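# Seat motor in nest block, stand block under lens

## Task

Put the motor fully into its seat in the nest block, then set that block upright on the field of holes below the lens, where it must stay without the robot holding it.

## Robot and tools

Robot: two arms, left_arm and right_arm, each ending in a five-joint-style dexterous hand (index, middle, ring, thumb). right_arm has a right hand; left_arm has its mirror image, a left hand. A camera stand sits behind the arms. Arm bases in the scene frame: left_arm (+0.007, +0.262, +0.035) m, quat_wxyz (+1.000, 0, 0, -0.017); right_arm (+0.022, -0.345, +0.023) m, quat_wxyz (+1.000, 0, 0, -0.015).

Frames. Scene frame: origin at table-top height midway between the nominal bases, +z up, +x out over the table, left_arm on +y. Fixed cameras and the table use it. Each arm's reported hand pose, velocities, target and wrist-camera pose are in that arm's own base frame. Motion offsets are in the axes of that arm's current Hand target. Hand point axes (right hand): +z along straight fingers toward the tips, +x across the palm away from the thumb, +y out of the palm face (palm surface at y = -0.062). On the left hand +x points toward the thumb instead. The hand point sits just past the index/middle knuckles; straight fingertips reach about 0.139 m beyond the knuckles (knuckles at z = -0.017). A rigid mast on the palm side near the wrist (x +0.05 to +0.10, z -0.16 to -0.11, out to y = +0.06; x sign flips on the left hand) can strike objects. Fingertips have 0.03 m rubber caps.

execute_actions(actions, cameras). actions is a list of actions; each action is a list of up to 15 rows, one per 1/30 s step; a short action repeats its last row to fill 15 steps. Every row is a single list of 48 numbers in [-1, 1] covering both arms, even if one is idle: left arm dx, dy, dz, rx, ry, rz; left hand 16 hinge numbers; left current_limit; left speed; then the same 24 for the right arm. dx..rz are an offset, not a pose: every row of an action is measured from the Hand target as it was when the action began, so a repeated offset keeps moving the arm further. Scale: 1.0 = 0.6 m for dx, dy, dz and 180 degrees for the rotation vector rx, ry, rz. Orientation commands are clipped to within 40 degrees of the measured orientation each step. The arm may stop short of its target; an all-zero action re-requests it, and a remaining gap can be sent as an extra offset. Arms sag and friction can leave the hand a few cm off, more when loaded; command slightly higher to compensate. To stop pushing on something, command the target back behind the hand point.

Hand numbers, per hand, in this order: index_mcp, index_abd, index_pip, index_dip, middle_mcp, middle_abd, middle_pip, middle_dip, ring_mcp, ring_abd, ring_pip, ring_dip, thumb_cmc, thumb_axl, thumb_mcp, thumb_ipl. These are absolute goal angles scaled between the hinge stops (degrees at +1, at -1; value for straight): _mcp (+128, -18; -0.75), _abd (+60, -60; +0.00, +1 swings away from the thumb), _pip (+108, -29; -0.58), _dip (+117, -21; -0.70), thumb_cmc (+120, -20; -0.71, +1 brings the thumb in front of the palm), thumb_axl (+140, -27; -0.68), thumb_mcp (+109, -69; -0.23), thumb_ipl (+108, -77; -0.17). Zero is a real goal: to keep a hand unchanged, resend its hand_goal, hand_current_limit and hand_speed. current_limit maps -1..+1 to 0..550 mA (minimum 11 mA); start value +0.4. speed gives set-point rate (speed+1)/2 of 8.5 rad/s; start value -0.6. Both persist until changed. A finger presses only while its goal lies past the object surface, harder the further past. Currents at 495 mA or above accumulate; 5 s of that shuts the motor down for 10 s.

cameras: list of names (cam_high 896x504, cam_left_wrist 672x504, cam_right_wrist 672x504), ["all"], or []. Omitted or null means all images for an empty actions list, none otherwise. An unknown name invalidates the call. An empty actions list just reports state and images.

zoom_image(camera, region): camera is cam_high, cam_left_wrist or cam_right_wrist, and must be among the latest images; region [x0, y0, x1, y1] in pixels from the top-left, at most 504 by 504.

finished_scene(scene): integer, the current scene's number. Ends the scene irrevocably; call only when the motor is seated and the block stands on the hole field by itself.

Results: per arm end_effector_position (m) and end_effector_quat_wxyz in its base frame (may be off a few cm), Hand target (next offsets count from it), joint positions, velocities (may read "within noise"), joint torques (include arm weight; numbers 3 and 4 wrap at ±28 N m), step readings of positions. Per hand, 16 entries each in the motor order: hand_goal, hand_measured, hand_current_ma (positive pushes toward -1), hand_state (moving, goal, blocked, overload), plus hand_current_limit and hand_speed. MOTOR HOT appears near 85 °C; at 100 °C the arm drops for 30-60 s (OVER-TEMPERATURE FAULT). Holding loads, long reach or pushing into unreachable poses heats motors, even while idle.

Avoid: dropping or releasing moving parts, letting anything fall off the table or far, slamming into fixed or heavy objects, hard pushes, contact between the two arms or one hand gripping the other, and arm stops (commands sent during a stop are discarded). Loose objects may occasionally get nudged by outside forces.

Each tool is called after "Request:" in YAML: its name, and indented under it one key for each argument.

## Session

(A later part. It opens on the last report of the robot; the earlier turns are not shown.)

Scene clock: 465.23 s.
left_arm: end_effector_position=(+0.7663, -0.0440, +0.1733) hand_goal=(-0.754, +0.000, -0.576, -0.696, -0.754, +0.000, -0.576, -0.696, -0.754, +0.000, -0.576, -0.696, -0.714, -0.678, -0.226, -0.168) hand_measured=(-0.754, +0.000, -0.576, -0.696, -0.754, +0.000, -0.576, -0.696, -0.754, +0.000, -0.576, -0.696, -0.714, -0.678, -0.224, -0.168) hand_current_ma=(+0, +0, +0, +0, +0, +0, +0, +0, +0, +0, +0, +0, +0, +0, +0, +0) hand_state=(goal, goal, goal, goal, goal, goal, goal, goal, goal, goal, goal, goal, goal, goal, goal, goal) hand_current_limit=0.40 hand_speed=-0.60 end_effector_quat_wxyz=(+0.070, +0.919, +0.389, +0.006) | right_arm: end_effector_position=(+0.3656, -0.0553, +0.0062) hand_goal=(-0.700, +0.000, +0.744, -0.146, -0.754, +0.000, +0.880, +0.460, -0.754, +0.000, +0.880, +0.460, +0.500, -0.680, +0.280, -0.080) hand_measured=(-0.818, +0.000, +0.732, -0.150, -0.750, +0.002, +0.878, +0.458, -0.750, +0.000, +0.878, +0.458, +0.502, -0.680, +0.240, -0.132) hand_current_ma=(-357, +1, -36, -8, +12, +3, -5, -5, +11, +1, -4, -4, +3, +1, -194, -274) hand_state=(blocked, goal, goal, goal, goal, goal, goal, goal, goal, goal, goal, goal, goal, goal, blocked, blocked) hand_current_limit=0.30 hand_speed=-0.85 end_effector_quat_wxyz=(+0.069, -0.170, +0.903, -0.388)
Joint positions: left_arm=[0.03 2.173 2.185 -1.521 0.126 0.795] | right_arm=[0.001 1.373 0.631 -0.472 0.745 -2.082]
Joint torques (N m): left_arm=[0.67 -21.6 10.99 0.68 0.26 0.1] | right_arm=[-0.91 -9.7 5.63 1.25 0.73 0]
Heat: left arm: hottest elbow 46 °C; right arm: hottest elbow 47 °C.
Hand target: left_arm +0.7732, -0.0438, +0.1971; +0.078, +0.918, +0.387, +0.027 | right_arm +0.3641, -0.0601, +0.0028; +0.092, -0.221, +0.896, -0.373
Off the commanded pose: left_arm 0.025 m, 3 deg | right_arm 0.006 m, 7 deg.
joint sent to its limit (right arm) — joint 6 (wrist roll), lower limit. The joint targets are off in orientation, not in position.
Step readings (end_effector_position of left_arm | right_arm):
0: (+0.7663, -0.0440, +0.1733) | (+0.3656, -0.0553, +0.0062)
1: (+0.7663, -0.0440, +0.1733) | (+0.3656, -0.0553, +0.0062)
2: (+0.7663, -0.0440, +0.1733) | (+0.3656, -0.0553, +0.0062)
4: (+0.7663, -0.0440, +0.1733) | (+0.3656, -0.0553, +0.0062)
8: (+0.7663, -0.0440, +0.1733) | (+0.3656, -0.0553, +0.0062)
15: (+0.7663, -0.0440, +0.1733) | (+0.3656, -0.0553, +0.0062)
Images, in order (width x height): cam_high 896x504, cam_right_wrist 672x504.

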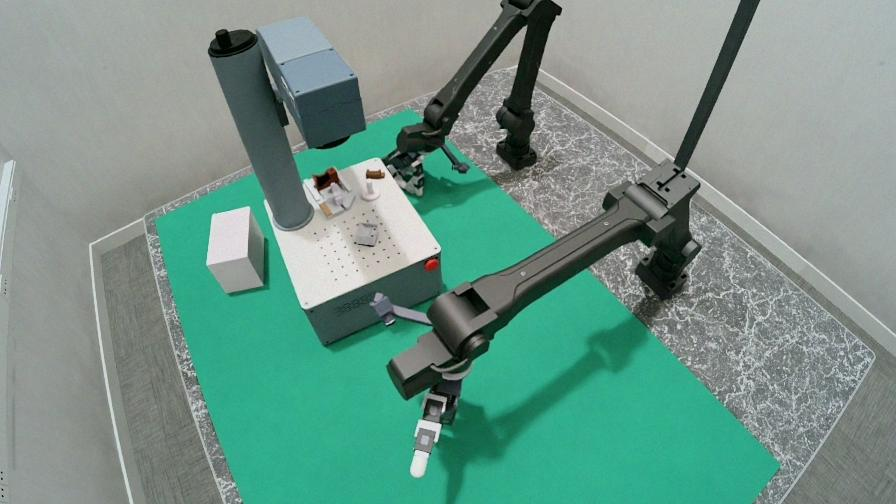

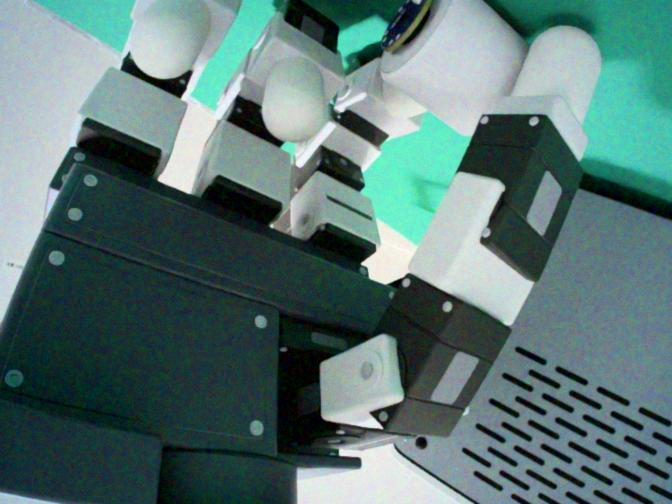

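Request:
execute_actions:
  actions:
    - [[0,0,0,0,0,0,-0.754,0,-0.576,-0.696,-0.754,0,-0.576,-0.696,-0.754,0,-0.576,-0.696,-0.714,-0.678,-0.226,-0.168,0.4,-0.6,0,-0.07,-0.0694,0,0,0,-0.7,0,0.745,-0.145,-0.754,0,0.88,0.46,-0.754,0,0.88,0.46,0.5,-0.68,0.281,-0.08,0.3,-0.85]]
  cameras: ["cam_high", "cam_right_wrist"]

Request:
zoom_image:
  camera: "cam_right_wrist"
  region: [340, 0, 672, 249]

Request:
zoom_image:
  camera: "cam_high"
  region: [370, 130, 470, 210]

Scene clock: 467.37 s.
left_arm: end_effector_position=(+0.7663, -0.0440, +0.1733) hand_goal=(-0.754, +0.000, -0.576, -0.696, -0.754, +0.000, -0.576, -0.696, -0.754, +0.000, -0.576, -0.696, -0.714, -0.678, -0.226, -0.168) hand_measured=(-0.754, +0.000, -0.576, -0.696, -0.754, +0.000, -0.576, -0.696, -0.754, +0.000, -0.576, -0.696, -0.714, -0.678, -0.224, -0.168) hand_current_ma=(+0, +0, +0, +0, +0, +0, +0, +0, +0, +0, +0, +0, +0, +0, +0, +0) hand_state=(goal, goal, goal, goal, goal, goal, goal, goal, goal, goal, goal, goal, goal, goal, goal, goal) hand_current_limit=0.40 hand_speed=-0.60 end_effector_quat_wxyz=(+0.070, +0.919, +0.389, +0.006) | right_arm: end_effector_position=(+0.3440, -0.0557, +0.0448) hand_goal=(-0.700, +0.000, +0.744, -0.146, -0.754, +0.000, +0.880, +0.460, -0.754, +0.000, +0.880, +0.460, +0.500, -0.680, +0.280, -0.080) hand_measured=(-0.806, +0.000, +0.708, -0.158, -0.750, +0.002, +0.878, +0.458, -0.750, +0.000, +0.878, +0.458, +0.502, -0.680, +0.240, -0.126) hand_current_ma=(-358, +0, -133, -34, +13, +3, -5, -5, +12, +1, -4, -4, +7, +1, -194, -245) hand_state=(blocked, goal, blocked, goal, goal, goal, goal, goal, goal, goal, goal, goal, goal, goal, blocked, blocked) hand_current_limit=0.30 hand_speed=-0.85 end_effector_quat_wxyz=(+0.053, -0.177, +0.904, -0.386)
Joint positions: left_arm=[0.03 2.173 2.185 -1.521 0.126 0.795] | right_arm=[0.001 1.248 0.655 -0.657 0.747 -2.083]
Joint torques (N m): left_arm=[0.62 -21.42 11 0.73 0.27 0.09] | right_arm=[-0.67 -8.76 10.11 0.49 0.92 0]
Heat: left arm: hottest elbow 46 °C; right arm: hottest elbow 47 °C.
Hand target: left_arm +0.7732, -0.0438, +0.1971; +0.078, +0.918, +0.387, +0.027 | right_arm +0.3641, -0.0602, +0.0619; +0.092, -0.222, +0.896, -0.372
Off the commanded pose: left_arm 0.025 m, 3 deg | right_arm 0.027 m, 7 deg.
joint sent to its limit (right arm) — joint 6 (wrist roll), lower limit. The joint targets are off in orientation, not in position.
Step readings (end_effector_position of left_arm | right_arm):
0: (+0.7663, -0.0440, +0.1733) | (+0.3656, -0.0553, +0.0062)
1: (+0.7663, -0.0440, +0.1733) | (+0.3629, -0.0553, +0.0080)
2: (+0.7663, -0.0440, +0.1733) | (+0.3584, -0.0550, +0.0118)
4: (+0.7663, -0.0440, +0.1733) | (+0.3477, -0.0552, +0.0236)
8: (+0.7663, -0.0440, +0.1733) | (+0.3434, -0.0557, +0.0421)
15: (+0.7663, -0.0440, +0.1733) | (+0.3441, -0.0557, +0.0449)
Images, in order (width x height): cam_high 896x504, cam_right_wrist 672x504.

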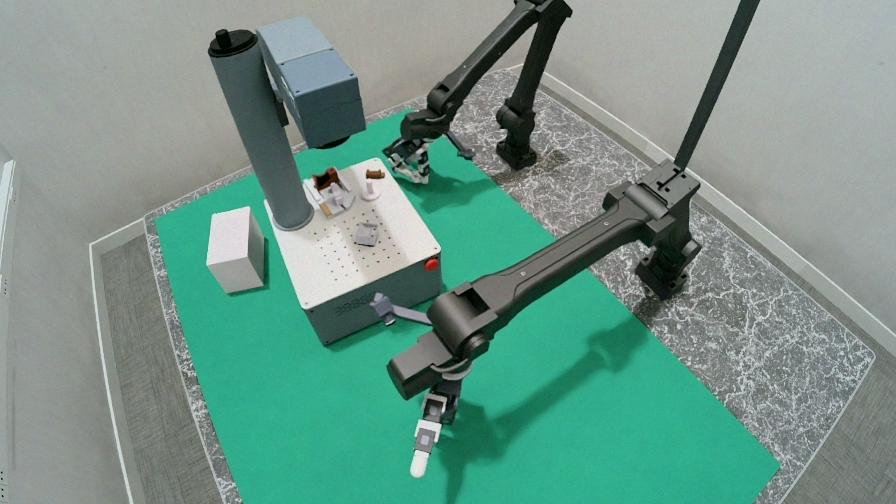

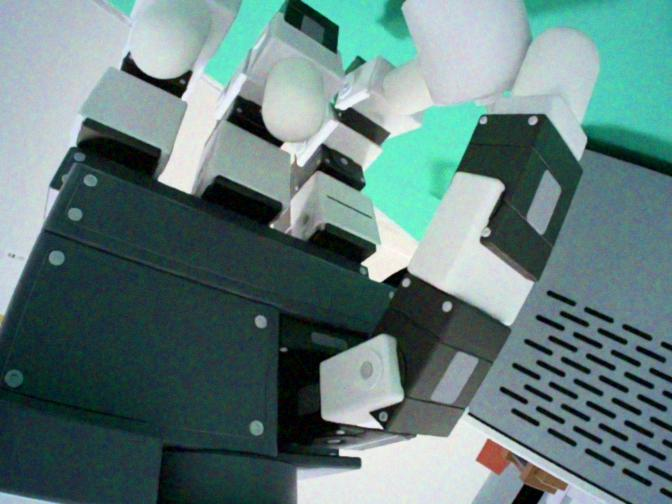

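Scaled by 1.518 from the camera's 672x504 image, which has a finer 960x720 frame.

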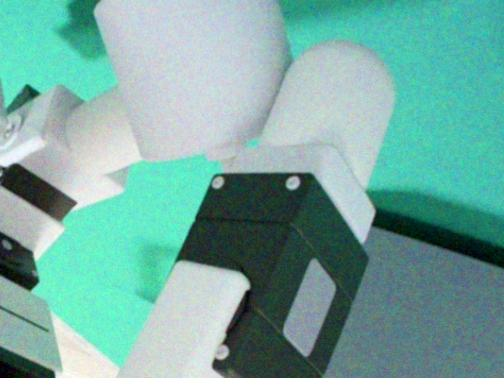

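Scaled by 5.040 from the camera's 896x504 image, which has a finer 1280x720 frame.

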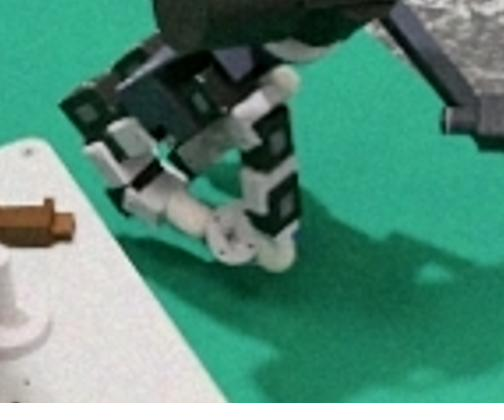

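Request:
execute_actions:
  actions:
    - [[0,0,0,0,0,0,-0.754,0,-0.576,-0.696,-0.754,0,-0.576,-0.696,-0.754,0,-0.576,-0.696,-0.714,-0.678,-0.226,-0.168,0.4,-0.6,0,0.05,0.0496,0,0,0,-0.7,0,0.745,-0.145,-0.754,0,0.88,0.46,-0.754,0,0.88,0.46,0.5,-0.68,0.281,-0.08,0.3,-0.85]]
  cameras: ["cam_high", "cam_right_wrist"]

Request:
zoom_image:
  camera: "cam_right_wrist"
  region: [340, 0, 672, 249]

Request:
zoom_image:
  camera: "cam_high"
  region: [390, 150, 450, 200]

Scene clock: 470.77 s.
left_arm: end_effector_position=(+0.7663, -0.0440, +0.1733) hand_goal=(-0.754, +0.000, -0.576, -0.696, -0.754, +0.000, -0.576, -0.696, -0.754, +0.000, -0.576, -0.696, -0.714, -0.678, -0.226, -0.168) hand_measured=(-0.754, +0.000, -0.576, -0.696, -0.754, +0.000, -0.576, -0.696, -0.754, +0.000, -0.576, -0.696, -0.714, -0.678, -0.224, -0.168) hand_current_ma=(+0, +0, +0, +0, +0, +0, +0, +0, +0, +0, +0, +0, +0, +0, +0, +0) hand_state=(goal, goal, goal, goal, goal, goal, goal, goal, goal, goal, goal, goal, goal, goal, goal, goal) hand_current_limit=0.40 hand_speed=-0.60 end_effector_quat_wxyz=(+0.070, +0.919, +0.389, +0.006) | right_arm: end_effector_position=(+0.3614, -0.0546, +0.0162) hand_goal=(-0.700, +0.000, +0.744, -0.146, -0.754, +0.000, +0.880, +0.460, -0.754, +0.000, +0.880, +0.460, +0.500, -0.680, +0.280, -0.080) hand_measured=(-0.800, +0.000, +0.710, -0.154, -0.750, +0.002, +0.878, +0.458, -0.750, +0.000, +0.878, +0.458, +0.496, -0.684, +0.238, -0.126) hand_current_ma=(-358, +1, -125, -25, +13, +3, -5, -5, +12, +1, -4, -4, -9, -13, -213, -245) hand_state=(blocked, goal, blocked, goal, goal, goal, goal, goal, goal, goal, goal, goal, goal, goal, blocked, blocked) hand_current_limit=0.30 hand_speed=-0.85 end_effector_quat_wxyz=(+0.059, -0.174, +0.904, -0.385)
Joint positions: left_arm=[0.03 2.173 2.185 -1.521 0.126 0.795] | right_arm=[0.001 1.35 0.649 -0.537 0.742 -2.081]
Joint torques (N m): left_arm=[0.62 -21.66 11 0.7 0.27 0.09] | right_arm=[-0.85 -10.93 5.97 1.35 0.97 -0.01]
Heat: left arm: hottest elbow 46 °C; right arm: hottest elbow 48 °C.
Hand target: left_arm +0.7732, -0.0438, +0.1971; +0.078, +0.918, +0.387, +0.027 | right_arm +0.3641, -0.0602, +0.0197; +0.092, -0.221, +0.896, -0.373
Off the commanded pose: left_arm 0.025 m, 3 deg | right_arm 0.007 m, 7 deg.
joint sent to its limit (right arm) — joint 6 (wrist roll), lower limit. The joint targets are off in orientation, not in position.
Step readings (end_effector_position of left_arm | right_arm):
0: (+0.7663, -0.0440, +0.1733) | (+0.3440, -0.0557, +0.0448)
1: (+0.7663, -0.0440, +0.1733) | (+0.3458, -0.0558, +0.0437)
2: (+0.7663, -0.0440, +0.1733) | (+0.3507, -0.0558, +0.0415)
4: (+0.7663, -0.0440, +0.1733) | (+0.3587, -0.0555, +0.0325)
8: (+0.7663, -0.0440, +0.1733) | (+0.3603, -0.0546, +0.0165)
15: (+0.7663, -0.0440, +0.1733) | (+0.3614, -0.0546, +0.0162)
Images, in order (width x height): cam_high 896x504, cam_right_wrist 672x504.

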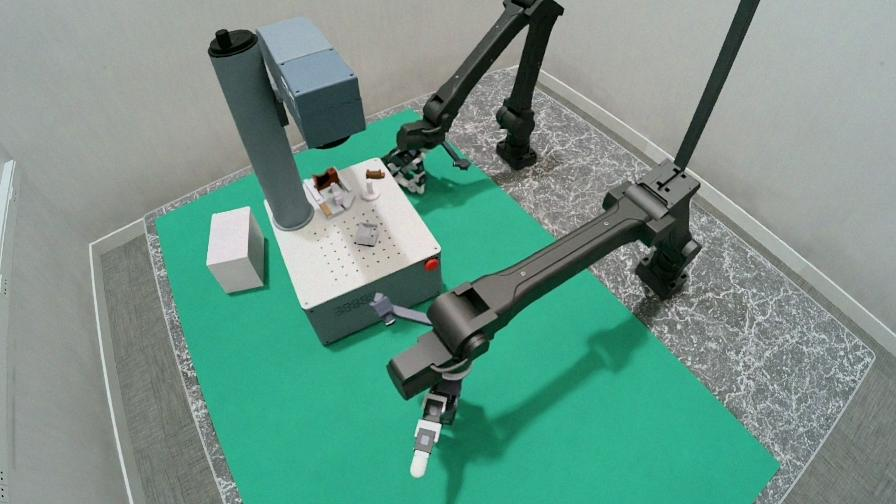

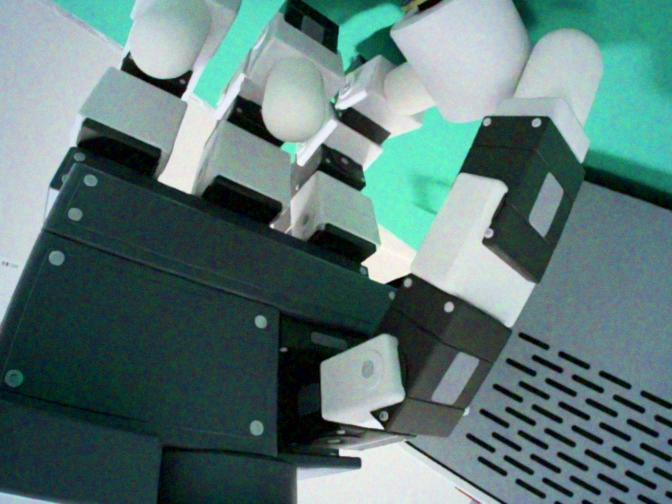

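Scaled by 1.518 from the camera's 672x504 image, which has a finer 960x720 frame.

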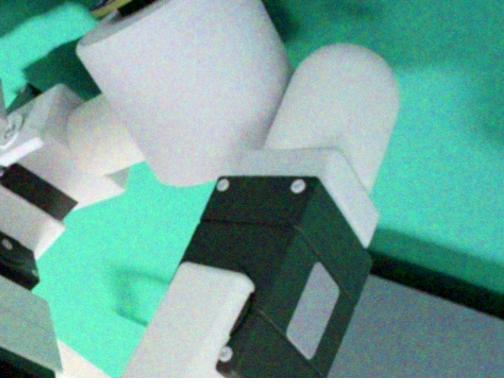

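Scaled by 8.400 from the camera's 896x504 image, which has a finer 1280x720 frame.

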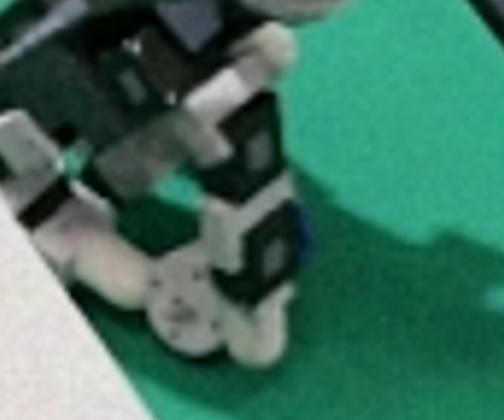

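Request:
execute_actions:
  actions:
    - [[0,0,0,0,0,0,-0.754,0,-0.576,-0.696,-0.754,0,-0.576,-0.696,-0.754,0,-0.576,-0.696,-0.714,-0.678,-0.226,-0.168,0.4,-0.6,0,0.02,0.0198,0,0,0,-0.7,0,0.745,-0.145,-0.754,0,0.88,0.46,-0.754,0,0.88,0.46,0.5,-0.68,0.281,-0.08,0.3,-0.85]]
  cameras: ["cam_high", "cam_right_wrist"]

Request:
zoom_image:
  camera: "cam_right_wrist"
  region: [340, 0, 672, 249]

Request:
zoom_image:
  camera: "cam_high"
  region: [390, 150, 450, 200]

Scene clock: 473.30 s.
left_arm: end_effector_position=(+0.7663, -0.0440, +0.1733) hand_goal=(-0.754, +0.000, -0.576, -0.696, -0.754, +0.000, -0.576, -0.696, -0.754, +0.000, -0.576, -0.696, -0.714, -0.678, -0.226, -0.168) hand_measured=(-0.754, +0.000, -0.576, -0.696, -0.754, +0.000, -0.576, -0.696, -0.754, +0.000, -0.576, -0.696, -0.714, -0.678, -0.224, -0.168) hand_current_ma=(+0, +0, +0, +0, +0, +0, +0, +0, +0, +0, +0, +0, +0, +0, +0, +0) hand_state=(goal, goal, goal, goal, goal, goal, goal, goal, goal, goal, goal, goal, goal, goal, goal, goal) hand_current_limit=0.40 hand_speed=-0.60 end_effector_quat_wxyz=(+0.070, +0.919, +0.389, +0.006) | right_arm: end_effector_position=(+0.3675, -0.0542, +0.0084) hand_goal=(-0.700, +0.000, +0.744, -0.146, -0.754, +0.000, +0.880, +0.460, -0.754, +0.000, +0.880, +0.460, +0.500, -0.680, +0.280, -0.080) hand_measured=(-0.794, +0.000, +0.708, -0.156, -0.750, +0.002, +0.878, +0.458, -0.750, +0.000, +0.878, +0.458, +0.490, -0.686, +0.234, -0.126) hand_current_ma=(-357, +1, -127, -28, +13, +3, -5, -5, +12, +1, -4, -4, -29, -25, -228, -245) hand_state=(blocked, goal, blocked, goal, goal, goal, goal, goal, goal, goal, goal, goal, goal, goal, blocked, blocked) hand_current_limit=0.30 hand_speed=-0.85 end_effector_quat_wxyz=(+0.071, -0.170, +0.904, -0.386)
Joint positions: left_arm=[0.03 2.173 2.185 -1.521 0.126 0.795] | right_arm=[0.001 1.371 0.636 -0.477 0.739 -2.082]
Joint torques (N m): left_arm=[0.67 -21.48 10.96 0.69 0.28 0.09] | right_arm=[-0.97 -9.58 5.29 1.42 0.95 0]
Heat: left arm: hottest elbow 46 °C; right arm: hottest elbow 47 °C.
Hand target: left_arm +0.7732, -0.0438, +0.1971; +0.078, +0.918, +0.387, +0.027 | right_arm +0.3642, -0.0601, +0.0029; +0.092, -0.221, +0.896, -0.373
Off the commanded pose: left_arm 0.025 m, 3 deg | right_arm 0.009 m, 7 deg.
joint sent to its limit (right arm) — joint 6 (wrist roll), lower limit. The joint targets are off in orientation, not in position.
Step readings (end_effector_position of left_arm | right_arm):
0: (+0.7663, -0.0440, +0.1733) | (+0.3614, -0.0546, +0.0162)
1: (+0.7663, -0.0440, +0.1733) | (+0.3619, -0.0547, +0.0157)
2: (+0.7663, -0.0440, +0.1733) | (+0.3638, -0.0547, +0.0145)
4: (+0.7663, -0.0440, +0.1733) | (+0.3656, -0.0544, +0.0111)
8: (+0.7663, -0.0440, +0.1733) | (+0.3676, -0.0542, +0.0085)
15: (+0.7663, -0.0440, +0.1733) | (+0.3675, -0.0542, +0.0084)
Images, in order (width x height): cam_high 896x504, cam_right_wrist 672x504.

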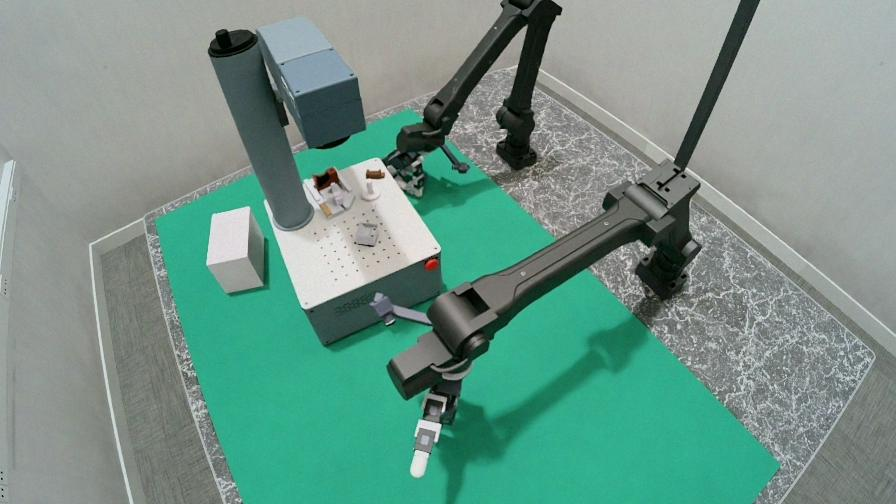

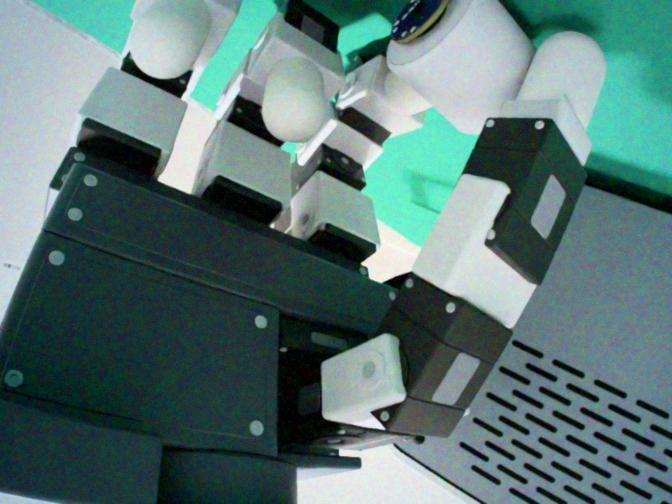

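Scaled by 1.518 from the camera's 672x504 image, which has a finer 960x720 frame.

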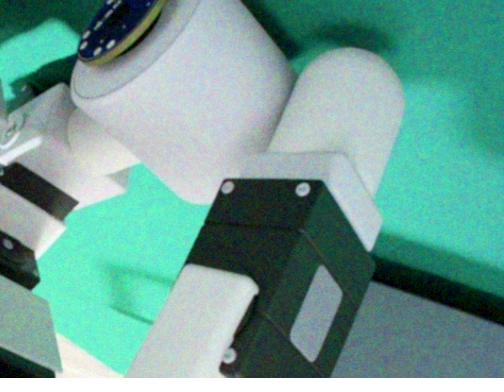

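Scaled by 8.400 from the camera's 896x504 image, which has a finer 1280x720 frame.

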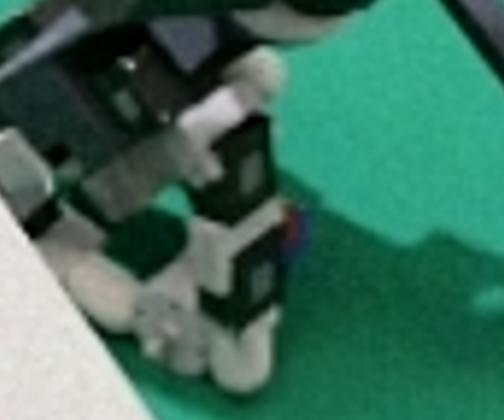

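Request:
execute_actions:
  actions:
    - [[0,0,0,0,0,0,-0.754,0,-0.576,-0.696,-0.754,0,-0.576,-0.696,-0.754,0,-0.576,-0.696,-0.714,-0.678,-0.226,-0.168,0.4,-0.6,0,0,0,0,0,0,-0.88,0,0.745,-0.145,-0.754,0,0.88,0.46,-0.754,0,0.88,0.46,0.5,-0.68,0.281,-0.3,0.3,-0.85]]
    - [[0,0,0,0,0,0,-0.754,0,-0.576,-0.696,-0.754,0,-0.576,-0.696,-0.754,0,-0.576,-0.696,-0.714,-0.678,-0.226,-0.168,0.4,-0.6,0.02,0,0,0,0,0,-0.88,0,0.745,-0.145,-0.754,0,0.88,0.46,-0.754,0,0.88,0.46,0.5,-0.68,0.281,-0.3,0.3,-0.85]]
  cameras: ["cam_high", "cam_right_wrist"]

Request:
zoom_image:
  camera: "cam_right_wrist"
  region: [340, 0, 672, 249]

Request:
zoom_image:
  camera: "cam_high"
  region: [390, 150, 450, 200]

Scene clock: 482.53 s.
left_arm: end_effector_position=(+0.7663, -0.0440, +0.1733) hand_goal=(-0.754, +0.000, -0.576, -0.696, -0.754, +0.000, -0.576, -0.696, -0.754, +0.000, -0.576, -0.696, -0.714, -0.678, -0.226, -0.168) hand_measured=(-0.754, +0.000, -0.576, -0.696, -0.754, +0.000, -0.576, -0.696, -0.754, +0.000, -0.576, -0.696, -0.714, -0.678, -0.224, -0.168) hand_current_ma=(+0, +0, +0, +0, +0, +0, +0, +0, +0, +0, +0, +0, +0, +0, +0, +0) hand_state=(goal, goal, goal, goal, goal, goal, goal, goal, goal, goal, goal, goal, goal, goal, goal, goal) hand_current_limit=0.40 hand_speed=-0.60 end_effector_quat_wxyz=(+0.070, +0.919, +0.389, +0.006) | right_arm: end_effector_position=(+0.3571, -0.0590, +0.0043) hand_goal=(-0.880, +0.000, +0.744, -0.146, -0.754, +0.000, +0.880, +0.460, -0.754, +0.000, +0.880, +0.460, +0.500, -0.680, +0.280, -0.300) hand_measured=(-0.874, -0.006, +0.746, -0.150, -0.750, +0.002, +0.878, +0.458, -0.750, +0.000, +0.878, +0.458, +0.498, -0.682, +0.278, -0.298) hand_current_ma=(+15, -16, +3, -9, +13, +3, -5, -5, +12, +1, -4, -4, -3, -6, -6, +9) hand_state=(goal, goal, goal, goal, goal, goal, goal, goal, goal, goal, goal, goal, goal, goal, goal, goal) hand_current_limit=0.30 hand_speed=-0.85 end_effector_quat_wxyz=(+0.065, -0.166, +0.904, -0.388)
Joint positions: left_arm=[0.03 2.173 2.185 -1.521 0.126 0.795] | right_arm=[-0.01 1.359 0.612 -0.472 0.744 -2.081]
Joint torques (N m): left_arm=[0.62 -21.48 10.93 0.68 0.26 0.09] | right_arm=[-1.14 -10.34 5.19 1.24 0.98 -0.01]
Heat: left arm: hottest elbow 46 °C; right arm: hottest elbow 47 °C.
Hand target: left_arm +0.7732, -0.0438, +0.1971; +0.078, +0.918, +0.387, +0.027 | right_arm +0.3536, -0.0657, +0.0028; +0.092, -0.221, +0.896, -0.373
Off the commanded pose: left_arm 0.025 m, 3 deg | right_arm 0.008 m, 7 deg.
joint sent to its limit (right arm) — joint 6 (wrist roll), lower limit. The joint targets are off in orientation, not in position.
Step readings (end_effector_position of left_arm | right_arm):
0: (+0.7663, -0.0440, +0.1733) | (+0.3675, -0.0542, +0.0084)
1: (+0.7663, -0.0440, +0.1733) | (+0.3675, -0.0542, +0.0084)
2: (+0.7663, -0.0440, +0.1733) | (+0.3675, -0.0542, +0.0084)
4: (+0.7663, -0.0440, +0.1733) | (+0.3675, -0.0542, +0.0084)
8: (+0.7663, -0.0440, +0.1733) | (+0.3675, -0.0542, +0.0084)
15: (+0.7663, -0.0440, +0.1733) | (+0.3675, -0.0542, +0.0084)
16: (+0.7663, -0.0440, +0.1733) | (+0.3662, -0.0546, +0.0075)
17: (+0.7663, -0.0440, +0.1733) | (+0.3649, -0.0552, +0.0069)
19: (+0.7663, -0.0440, +0.1733) | (+0.3593, -0.0574, +0.0042)
23: (+0.7663, -0.0440, +0.1733) | (+0.3571, -0.0589, +0.0043)
30: (+0.7663, -0.0440, +0.1733) | (+0.3571, -0.0590, +0.0043)
Images, in order (width x height): cam_high 896x504, cam_right_wrist 672x504.

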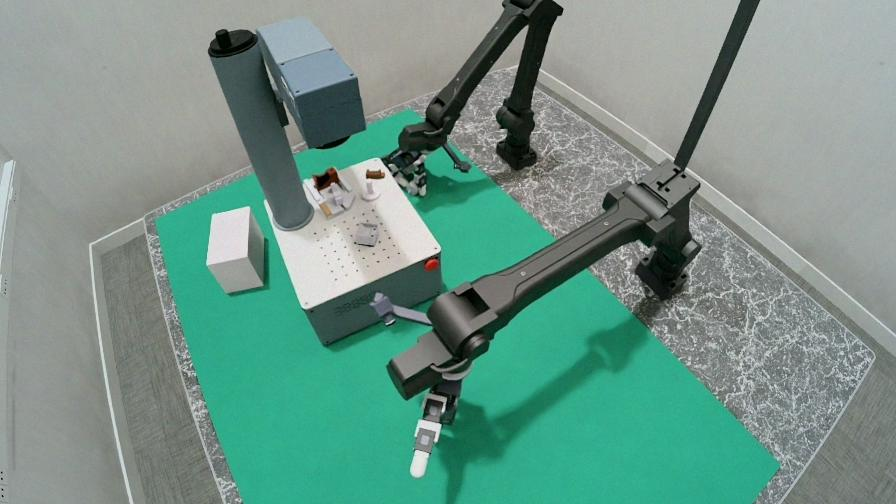

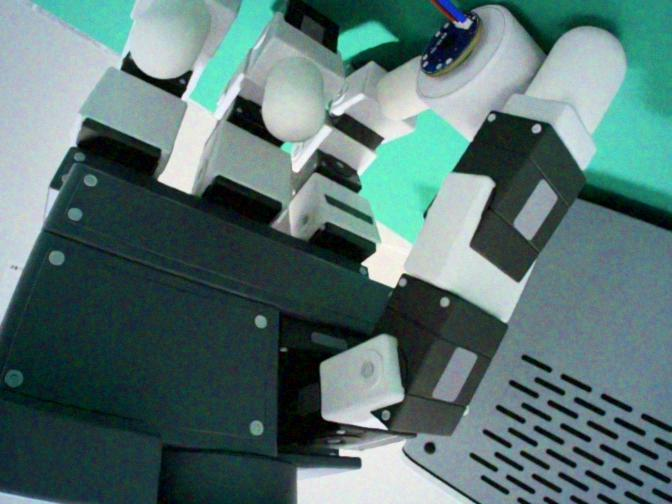

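Scaled by 1.518 from the camera's 672x504 image, which has a finer 960x720 frame.

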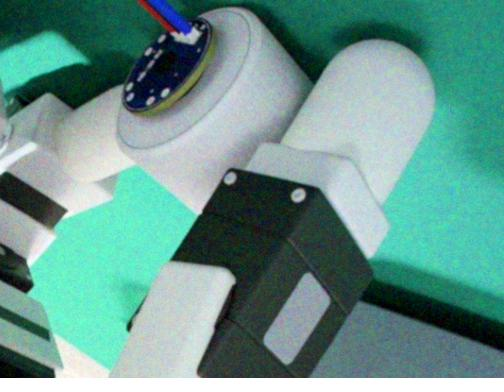

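Scaled by 8.400 from the camera's 896x504 image, which has a finer 1280x720 frame.

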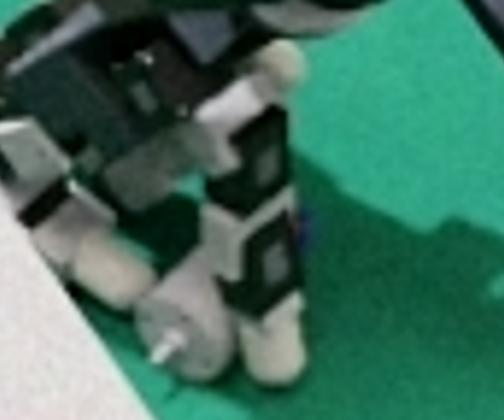

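Request:
execute_actions:
  actions:
    - [[0,0,0,0,0,0,-0.754,0,-0.576,-0.696,-0.754,0,-0.576,-0.696,-0.754,0,-0.576,-0.696,-0.714,-0.678,-0.226,-0.168,0.4,-0.6,0,0,0,0,0,0,-0.82,0,0.745,-0.145,-0.754,0,0.88,0.46,-0.754,0,0.88,0.46,0.5,-0.68,0.281,-0.18,0.3,-0.85]]
    - [[0,0,0,0,0,0,-0.754,0,-0.576,-0.696,-0.754,0,-0.576,-0.696,-0.754,0,-0.576,-0.696,-0.714,-0.678,-0.226,-0.168,0.4,-0.6,0,0,0,0,0,0,-0.7,0,0.745,-0.145,-0.754,0,0.88,0.46,-0.754,0,0.88,0.46,0.5,-0.68,0.281,-0.08,0.3,-0.85]]
  cameras: ["cam_high", "cam_right_wrist"]

Request:
zoom_image:
  camera: "cam_right_wrist"
  region: [340, 0, 672, 249]

Request:
zoom_image:
  camera: "cam_high"
  region: [390, 150, 450, 200]

Scene clock: 487.73 s.
left_arm: end_effector_position=(+0.7663, -0.0440, +0.1733) hand_goal=(-0.754, +0.000, -0.576, -0.696, -0.754, +0.000, -0.576, -0.696, -0.754, +0.000, -0.576, -0.696, -0.714, -0.678, -0.226, -0.168) hand_measured=(-0.754, +0.000, -0.576, -0.696, -0.754, +0.000, -0.576, -0.696, -0.754, +0.000, -0.576, -0.696, -0.714, -0.678, -0.224, -0.168) hand_current_ma=(+0, +0, +0, +0, +0, +0, +0, +0, +0, +0, +0, +0, +0, +0, +0, +0) hand_state=(goal, goal, goal, goal, goal, goal, goal, goal, goal, goal, goal, goal, goal, goal, goal, goal) hand_current_limit=0.40 hand_speed=-0.60 end_effector_quat_wxyz=(+0.070, +0.919, +0.389, +0.006) | right_arm: end_effector_position=(+0.3575, -0.0604, +0.0053) hand_goal=(-0.700, +0.000, +0.744, -0.146, -0.754, +0.000, +0.880, +0.460, -0.754, +0.000, +0.880, +0.460, +0.500, -0.680, +0.280, -0.080) hand_measured=(-0.830, -0.006, +0.728, -0.152, -0.750, +0.002, +0.878, +0.458, -0.750, +0.000, +0.878, +0.458, +0.500, -0.682, +0.250, -0.122) hand_current_ma=(-357, -16, -54, -19, +13, +3, -5, -5, +12, +1, -4, -4, -2, -5, -147, -217) hand_state=(blocked, goal, goal, goal, goal, goal, goal, goal, goal, goal, goal, goal, goal, goal, blocked, blocked) hand_current_limit=0.30 hand_speed=-0.85 end_effector_quat_wxyz=(+0.066, -0.164, +0.904, -0.391)
Joint positions: left_arm=[0.03 2.173 2.185 -1.521 0.126 0.795] | right_arm=[-0.011 1.357 0.612 -0.471 0.75 -2.081]
Joint torques (N m): left_arm=[0.62 -21.36 10.95 0.72 0.28 0.09] | right_arm=[-1.08 -10.11 5.2 1.17 0.74 -0.01]
Heat: left arm: hottest elbow 46 °C; right arm: hottest elbow 46 °C.
Hand target: left_arm +0.7732, -0.0438, +0.1971; +0.078, +0.918, +0.387, +0.027 | right_arm +0.3535, -0.0656, +0.0028; +0.092, -0.222, +0.896, -0.373
Off the commanded pose: left_arm 0.025 m, 3 deg | right_arm 0.007 m, 8 deg.
joint sent to its limit (right arm) — joint 6 (wrist roll), lower limit. The joint targets are off in orientation, not in position.
Step readings (end_effector_position of left_arm | right_arm):
0: (+0.7663, -0.0440, +0.1733) | (+0.3571, -0.0590, +0.0043)
1: (+0.7663, -0.0440, +0.1733) | (+0.3571, -0.0590, +0.0043)
2: (+0.7663, -0.0440, +0.1733) | (+0.3571, -0.0591, +0.0043)
4: (+0.7663, -0.0440, +0.1733) | (+0.3571, -0.0595, +0.0046)
8: (+0.7663, -0.0440, +0.1733) | (+0.3573, -0.0599, +0.0051)
15: (+0.7663, -0.0440, +0.1733) | (+0.3572, -0.0601, +0.0051)
16: (+0.7663, -0.0440, +0.1733) | (+0.3572, -0.0601, +0.0051)
17: (+0.7663, -0.0440, +0.1733) | (+0.3572, -0.0601, +0.0051)
19: (+0.7663, -0.0440, +0.1733) | (+0.3574, -0.0603, +0.0052)
23: (+0.7663, -0.0440, +0.1733) | (+0.3575, -0.0604, +0.0053)
30: (+0.7663, -0.0440, +0.1733) | (+0.3575, -0.0604, +0.0053)
Images, in order (width x height): cam_high 896x504, cam_right_wrist 672x504.

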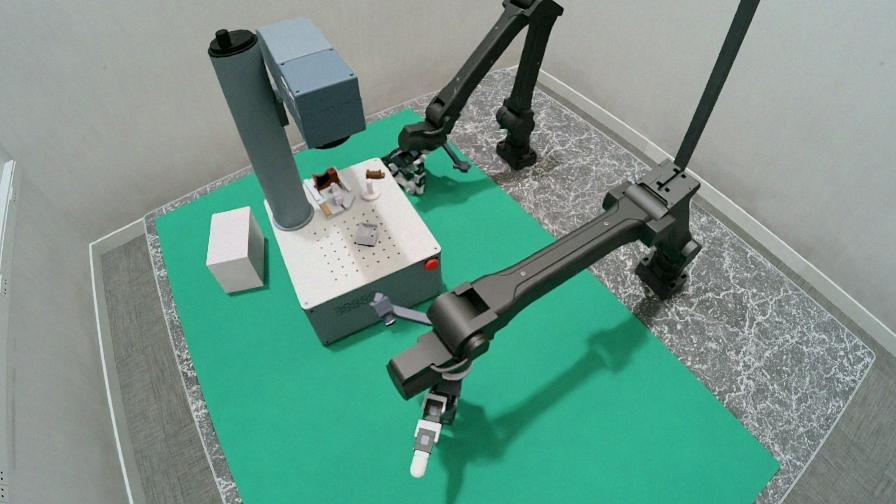

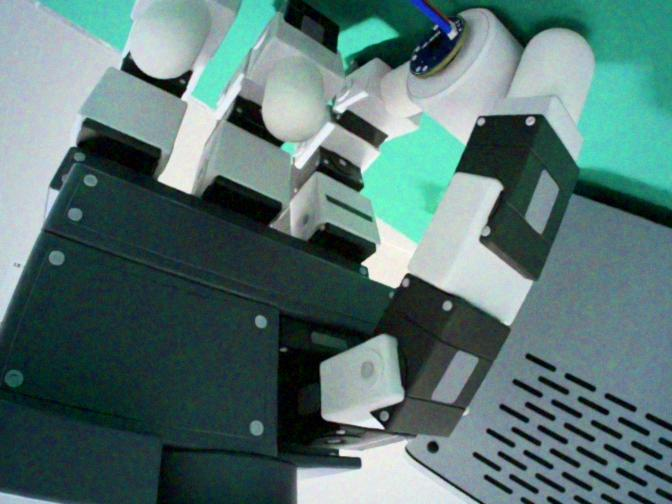

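Scaled by 1.518 from the camera's 672x504 image, which has a finer 960x720 frame.

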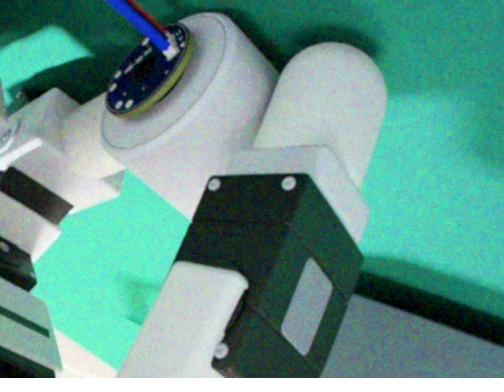

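Scaled by 8.400 from the camera's 896x504 image, which has a finer 1280x720 frame.

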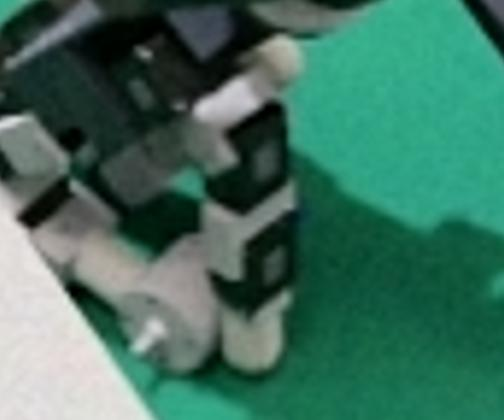

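Request:
execute_actions:
  actions:
    - [[0,0,0,0,0,0,-0.754,0,-0.576,-0.696,-0.754,0,-0.576,-0.696,-0.754,0,-0.576,-0.696,-0.714,-0.678,-0.226,-0.168,0.4,-0.6,0,-0.07,-0.0694,0,0,0,-0.7,0,0.745,-0.145,-0.754,0,0.88,0.46,-0.754,0,0.88,0.46,0.5,-0.68,0.281,-0.06,0.35,-0.85]]
  cameras: ["cam_high", "cam_right_wrist"]

Request:
zoom_image:
  camera: "cam_right_wrist"
  region: [340, 0, 672, 249]

Request:
zoom_image:
  camera: "cam_high"
  region: [390, 150, 450, 200]

Scene clock: 490.03 s.
left_arm: end_effector_position=(+0.7663, -0.0440, +0.1733) hand_goal=(-0.754, +0.000, -0.576, -0.696, -0.754, +0.000, -0.576, -0.696, -0.754, +0.000, -0.576, -0.696, -0.714, -0.678, -0.226, -0.168) hand_measured=(-0.754, +0.000, -0.576, -0.696, -0.754, +0.000, -0.576, -0.696, -0.754, +0.000, -0.576, -0.696, -0.714, -0.678, -0.224, -0.168) hand_current_ma=(+0, +0, +0, +0, +0, +0, +0, +0, +0, +0, +0, +0, +0, +0, +0, +0) hand_state=(goal, goal, goal, goal, goal, goal, goal, goal, goal, goal, goal, goal, goal, goal, goal, goal) hand_current_limit=0.40 hand_speed=-0.60 end_effector_quat_wxyz=(+0.070, +0.919, +0.389, +0.006) | right_arm: end_effector_position=(+0.3334, -0.0608, +0.0445) hand_goal=(-0.700, +0.000, +0.744, -0.146, -0.754, +0.000, +0.880, +0.460, -0.754, +0.000, +0.880, +0.460, +0.500, -0.680, +0.280, -0.060) hand_measured=(-0.812, -0.004, +0.706, -0.158, -0.750, +0.002, +0.878, +0.458, -0.750, +0.000, +0.878, +0.458, +0.504, -0.680, +0.240, -0.110) hand_current_ma=(-371, -9, -141, -37, +14, +3, -5, -5, +13, +1, -4, -4, +9, +1, -193, -263) hand_state=(blocked, goal, blocked, goal, goal, goal, goal, goal, goal, goal, goal, goal, goal, goal, blocked, blocked) hand_current_limit=0.35 hand_speed=-0.85 end_effector_quat_wxyz=(+0.049, -0.171, +0.904, -0.389)
Joint positions: left_arm=[0.03 2.173 2.185 -1.521 0.126 0.795] | right_arm=[-0.011 1.221 0.632 -0.662 0.753 -2.084]
Joint torques (N m): left_arm=[0.67 -21.54 10.97 0.73 0.27 0.09] | right_arm=[-0.73 -8.29 10.13 0.5 0.95 0.01]
Heat: left arm: hottest elbow 46 °C; right arm: hottest elbow 46 °C.
Hand target: left_arm +0.7732, -0.0438, +0.1971; +0.078, +0.918, +0.387, +0.027 | right_arm +0.3536, -0.0657, +0.0619; +0.092, -0.222, +0.896, -0.373
Off the commanded pose: left_arm 0.025 m, 3 deg | right_arm 0.027 m, 8 deg.
joint sent to its limit (right arm) — joint 6 (wrist roll), lower limit. The joint targets are off in orientation, not in position.
Step readings (end_effector_position of left_arm | right_arm):
0: (+0.7663, -0.0440, +0.1733) | (+0.3575, -0.0604, +0.0053)
1: (+0.7663, -0.0440, +0.1733) | (+0.3548, -0.0603, +0.0068)
2: (+0.7663, -0.0440, +0.1733) | (+0.3490, -0.0597, +0.0111)
4: (+0.7663, -0.0440, +0.1733) | (+0.3379, -0.0600, +0.0223)
8: (+0.7663, -0.0440, +0.1733) | (+0.3335, -0.0608, +0.0423)
15: (+0.7663, -0.0440, +0.1733) | (+0.3335, -0.0608, +0.0447)
Images, in order (width x height): cam_high 896x504, cam_right_wrist 672x504.

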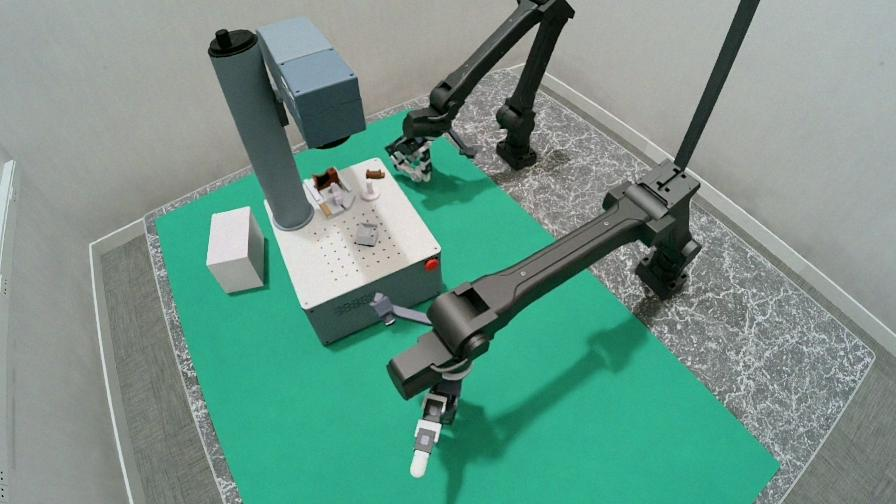

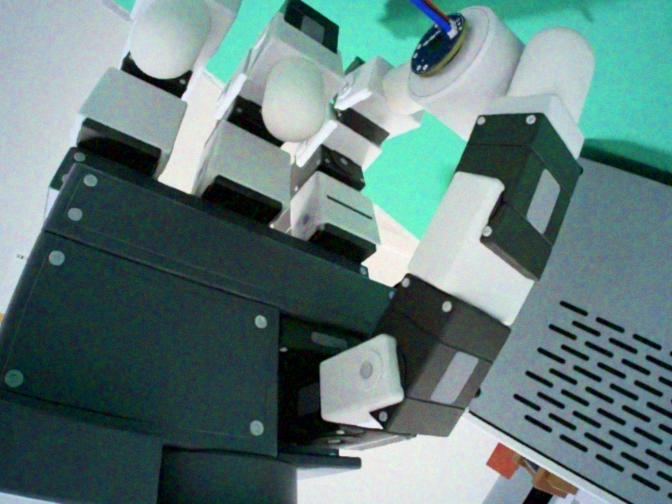

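Scaled by 1.518 from the camera's 672x504 image, which has a finer 960x720 frame.

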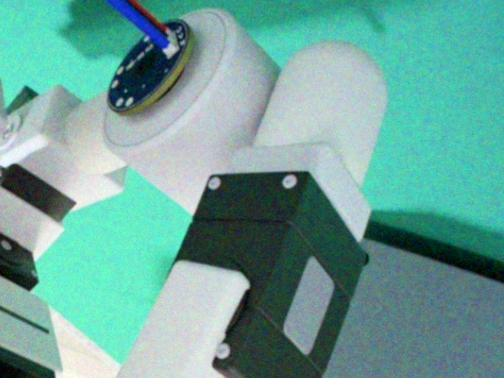

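Scaled by 8.400 from the camera's 896x504 image, which has a finer 1280x720 frame.

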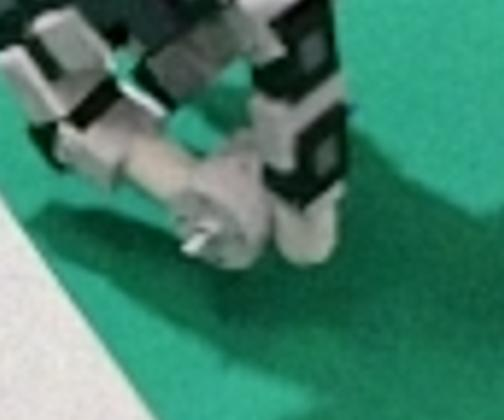

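Request:
zoom_image:
  camera: "cam_high"
  region: [340, 205, 400, 255]

Scaled by 8.400 from the camera's 896x504 image, which has a finer 1280x720 frame.

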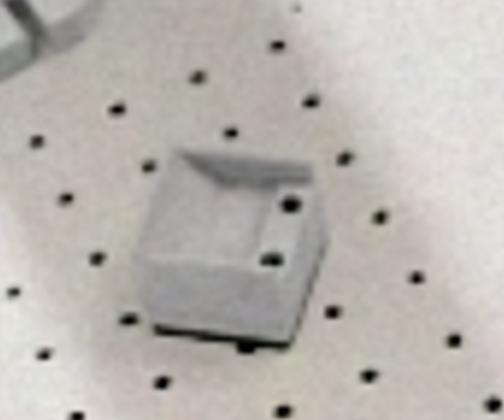

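Request:
execute_actions:
  actions:
    - [[0,0,0,0,0,0,-0.754,0,-0.576,-0.696,-0.754,0,-0.576,-0.696,-0.754,0,-0.576,-0.696,-0.714,-0.678,-0.226,-0.168,0.4,-0.6,0,-0.1,-0.0995,0,0,0,-0.7,0,0.745,-0.145,-0.754,0,0.88,0.46,-0.754,0,0.88,0.46,0.5,-0.68,0.281,-0.06,0.35,-0.85]]
    - [[0,0,0,0,0,0,-0.754,0,-0.576,-0.696,-0.754,0,-0.576,-0.696,-0.754,0,-0.576,-0.696,-0.714,-0.678,-0.226,-0.168,0.4,-0.6,0,-0.1,-0.0995,0,0,0,-0.7,0,0.745,-0.145,-0.754,0,0.88,0.46,-0.754,0,0.88,0.46,0.5,-0.68,0.281,-0.06,0.35,-0.85]]
    - [[0,0,0,0,0,0,-0.754,0,-0.576,-0.696,-0.754,0,-0.576,-0.696,-0.754,0,-0.576,-0.696,-0.714,-0.678,-0.226,-0.168,0.4,-0.6,0,-0.1,-0.0995,0,0,0,-0.7,0,0.745,-0.145,-0.754,0,0.88,0.46,-0.754,0,0.88,0.46,0.5,-0.68,0.281,-0.06,0.35,-0.85]]
  cameras: ["cam_high", "cam_right_wrist"]

Scene clock: 504.17 s.
left_arm: end_effector_position=(+0.7663, -0.0440, +0.1733) hand_goal=(-0.754, +0.000, -0.576, -0.696, -0.754, +0.000, -0.576, -0.696, -0.754, +0.000, -0.576, -0.696, -0.714, -0.678, -0.226, -0.168) hand_measured=(-0.754, +0.000, -0.576, -0.696, -0.754, +0.000, -0.576, -0.696, -0.754, +0.000, -0.576, -0.696, -0.714, -0.678, -0.224, -0.168) hand_current_ma=(+0, +0, +0, +0, +0, +0, +0, +0, +0, +0, +0, +0, +0, +0, +0, +0) hand_state=(goal, goal, goal, goal, goal, goal, goal, goal, goal, goal, goal, goal, goal, goal, goal, goal) hand_current_limit=0.40 hand_speed=-0.60 end_effector_quat_wxyz=(+0.070, +0.919, +0.389, +0.006) | right_arm: end_effector_position=(+0.3483, -0.0604, +0.2987) hand_goal=(-0.700, +0.000, +0.744, -0.146, -0.754, +0.000, +0.880, +0.460, -0.754, +0.000, +0.880, +0.460, +0.500, -0.680, +0.280, -0.060) hand_measured=(-0.796, -0.002, +0.694, -0.162, -0.748, +0.002, +0.878, +0.458, -0.748, +0.000, +0.878, +0.458, +0.506, -0.678, +0.236, -0.106) hand_current_ma=(-371, -5, -192, -55, +19, +3, -5, -5, +18, +1, -5, -4, +17, +7, -225, -249) hand_state=(blocked, goal, blocked, goal, goal, goal, goal, goal, goal, goal, goal, goal, goal, goal, blocked, blocked) hand_current_limit=0.35 hand_speed=-0.85 end_effector_quat_wxyz=(+0.052, -0.171, +0.904, -0.388)
Joint positions: left_arm=[0.03 2.173 2.185 -1.521 0.126 0.795] | right_arm=[-0.011 1.094 1.234 -1.384 0.75 -2.085]
Joint torques (N m): left_arm=[0.67 -21.48 10.95 0.72 0.29 0.09] | right_arm=[-0.91 -8.23 10.76 0.5 0.9 0.01]
Heat: left arm: hottest elbow 46 °C; right arm: hottest elbow 50 °C.
Hand target: left_arm +0.7732, -0.0438, +0.1971; +0.078, +0.918, +0.387, +0.027 | right_arm +0.3535, -0.0658, +0.3158; +0.092, -0.222, +0.896, -0.373
Off the commanded pose: left_arm 0.025 m, 3 deg | right_arm 0.019 m, 8 deg.
joint sent to its limit (right arm) — joint 6 (wrist roll), lower limit. The joint targets are off in orientation, not in position.
Step readings (end_effector_position of left_arm | right_arm):
0: (+0.7663, -0.0440, +0.1733) | (+0.3334, -0.0608, +0.0445)
1: (+0.7663, -0.0440, +0.1733) | (+0.3316, -0.0607, +0.0480)
2: (+0.7663, -0.0440, +0.1733) | (+0.3244, -0.0606, +0.0547)
4: (+0.7663, -0.0440, +0.1733) | (+0.3209, -0.0613, +0.0751)
8: (+0.7663, -0.0440, +0.1733) | (+0.3365, -0.0618, +0.1219)
15: (+0.7663, -0.0440, +0.1733) | (+0.3433, -0.0604, +0.1337)
16: (+0.7663, -0.0440, +0.1733) | (+0.3410, -0.0603, +0.1366)
17: (+0.7663, -0.0440, +0.1733) | (+0.3332, -0.0599, +0.1422)
19: (+0.7663, -0.0440, +0.1733) | (+0.3286, -0.0607, +0.1611)
23: (+0.7663, -0.0440, +0.1733) | (+0.3411, -0.0614, +0.2037)
30: (+0.7663, -0.0440, +0.1733) | (+0.3443, -0.0605, +0.2141)
31: (+0.7663, -0.0440, +0.1733) | (+0.3422, -0.0603, +0.2183)
32: (+0.7663, -0.0440, +0.1733) | (+0.3355, -0.0599, +0.2244)
34: (+0.7663, -0.0440, +0.1733) | (+0.3335, -0.0606, +0.2467)
38: (+0.7663, -0.0440, +0.1733) | (+0.3470, -0.0614, +0.2930)
45: (+0.7663, -0.0440, +0.1733) | (+0.3480, -0.0604, +0.2998)
Images, in order (width x height): cam_high 896x504, cam_right_wrist 672x504.

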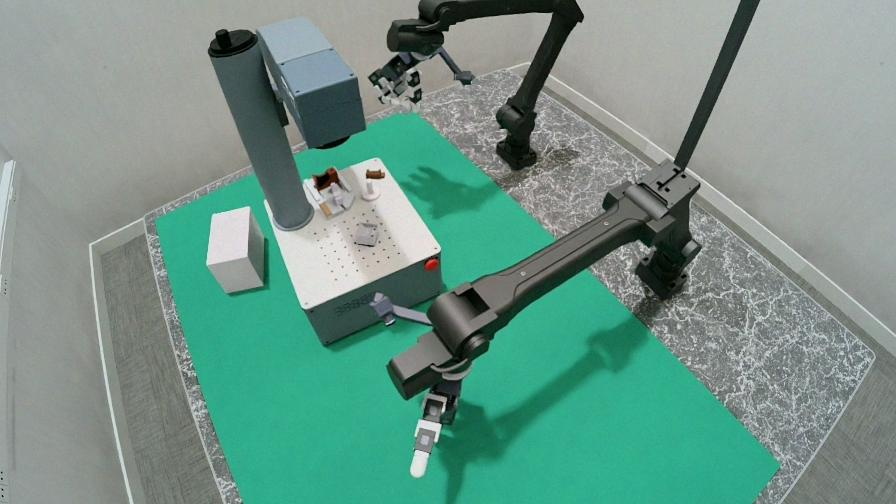

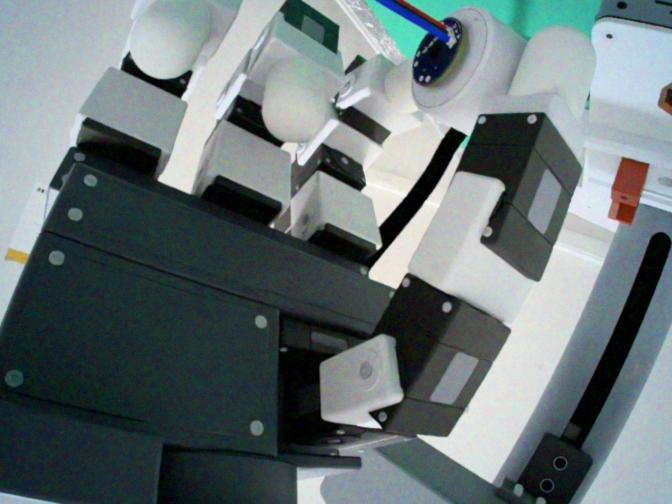

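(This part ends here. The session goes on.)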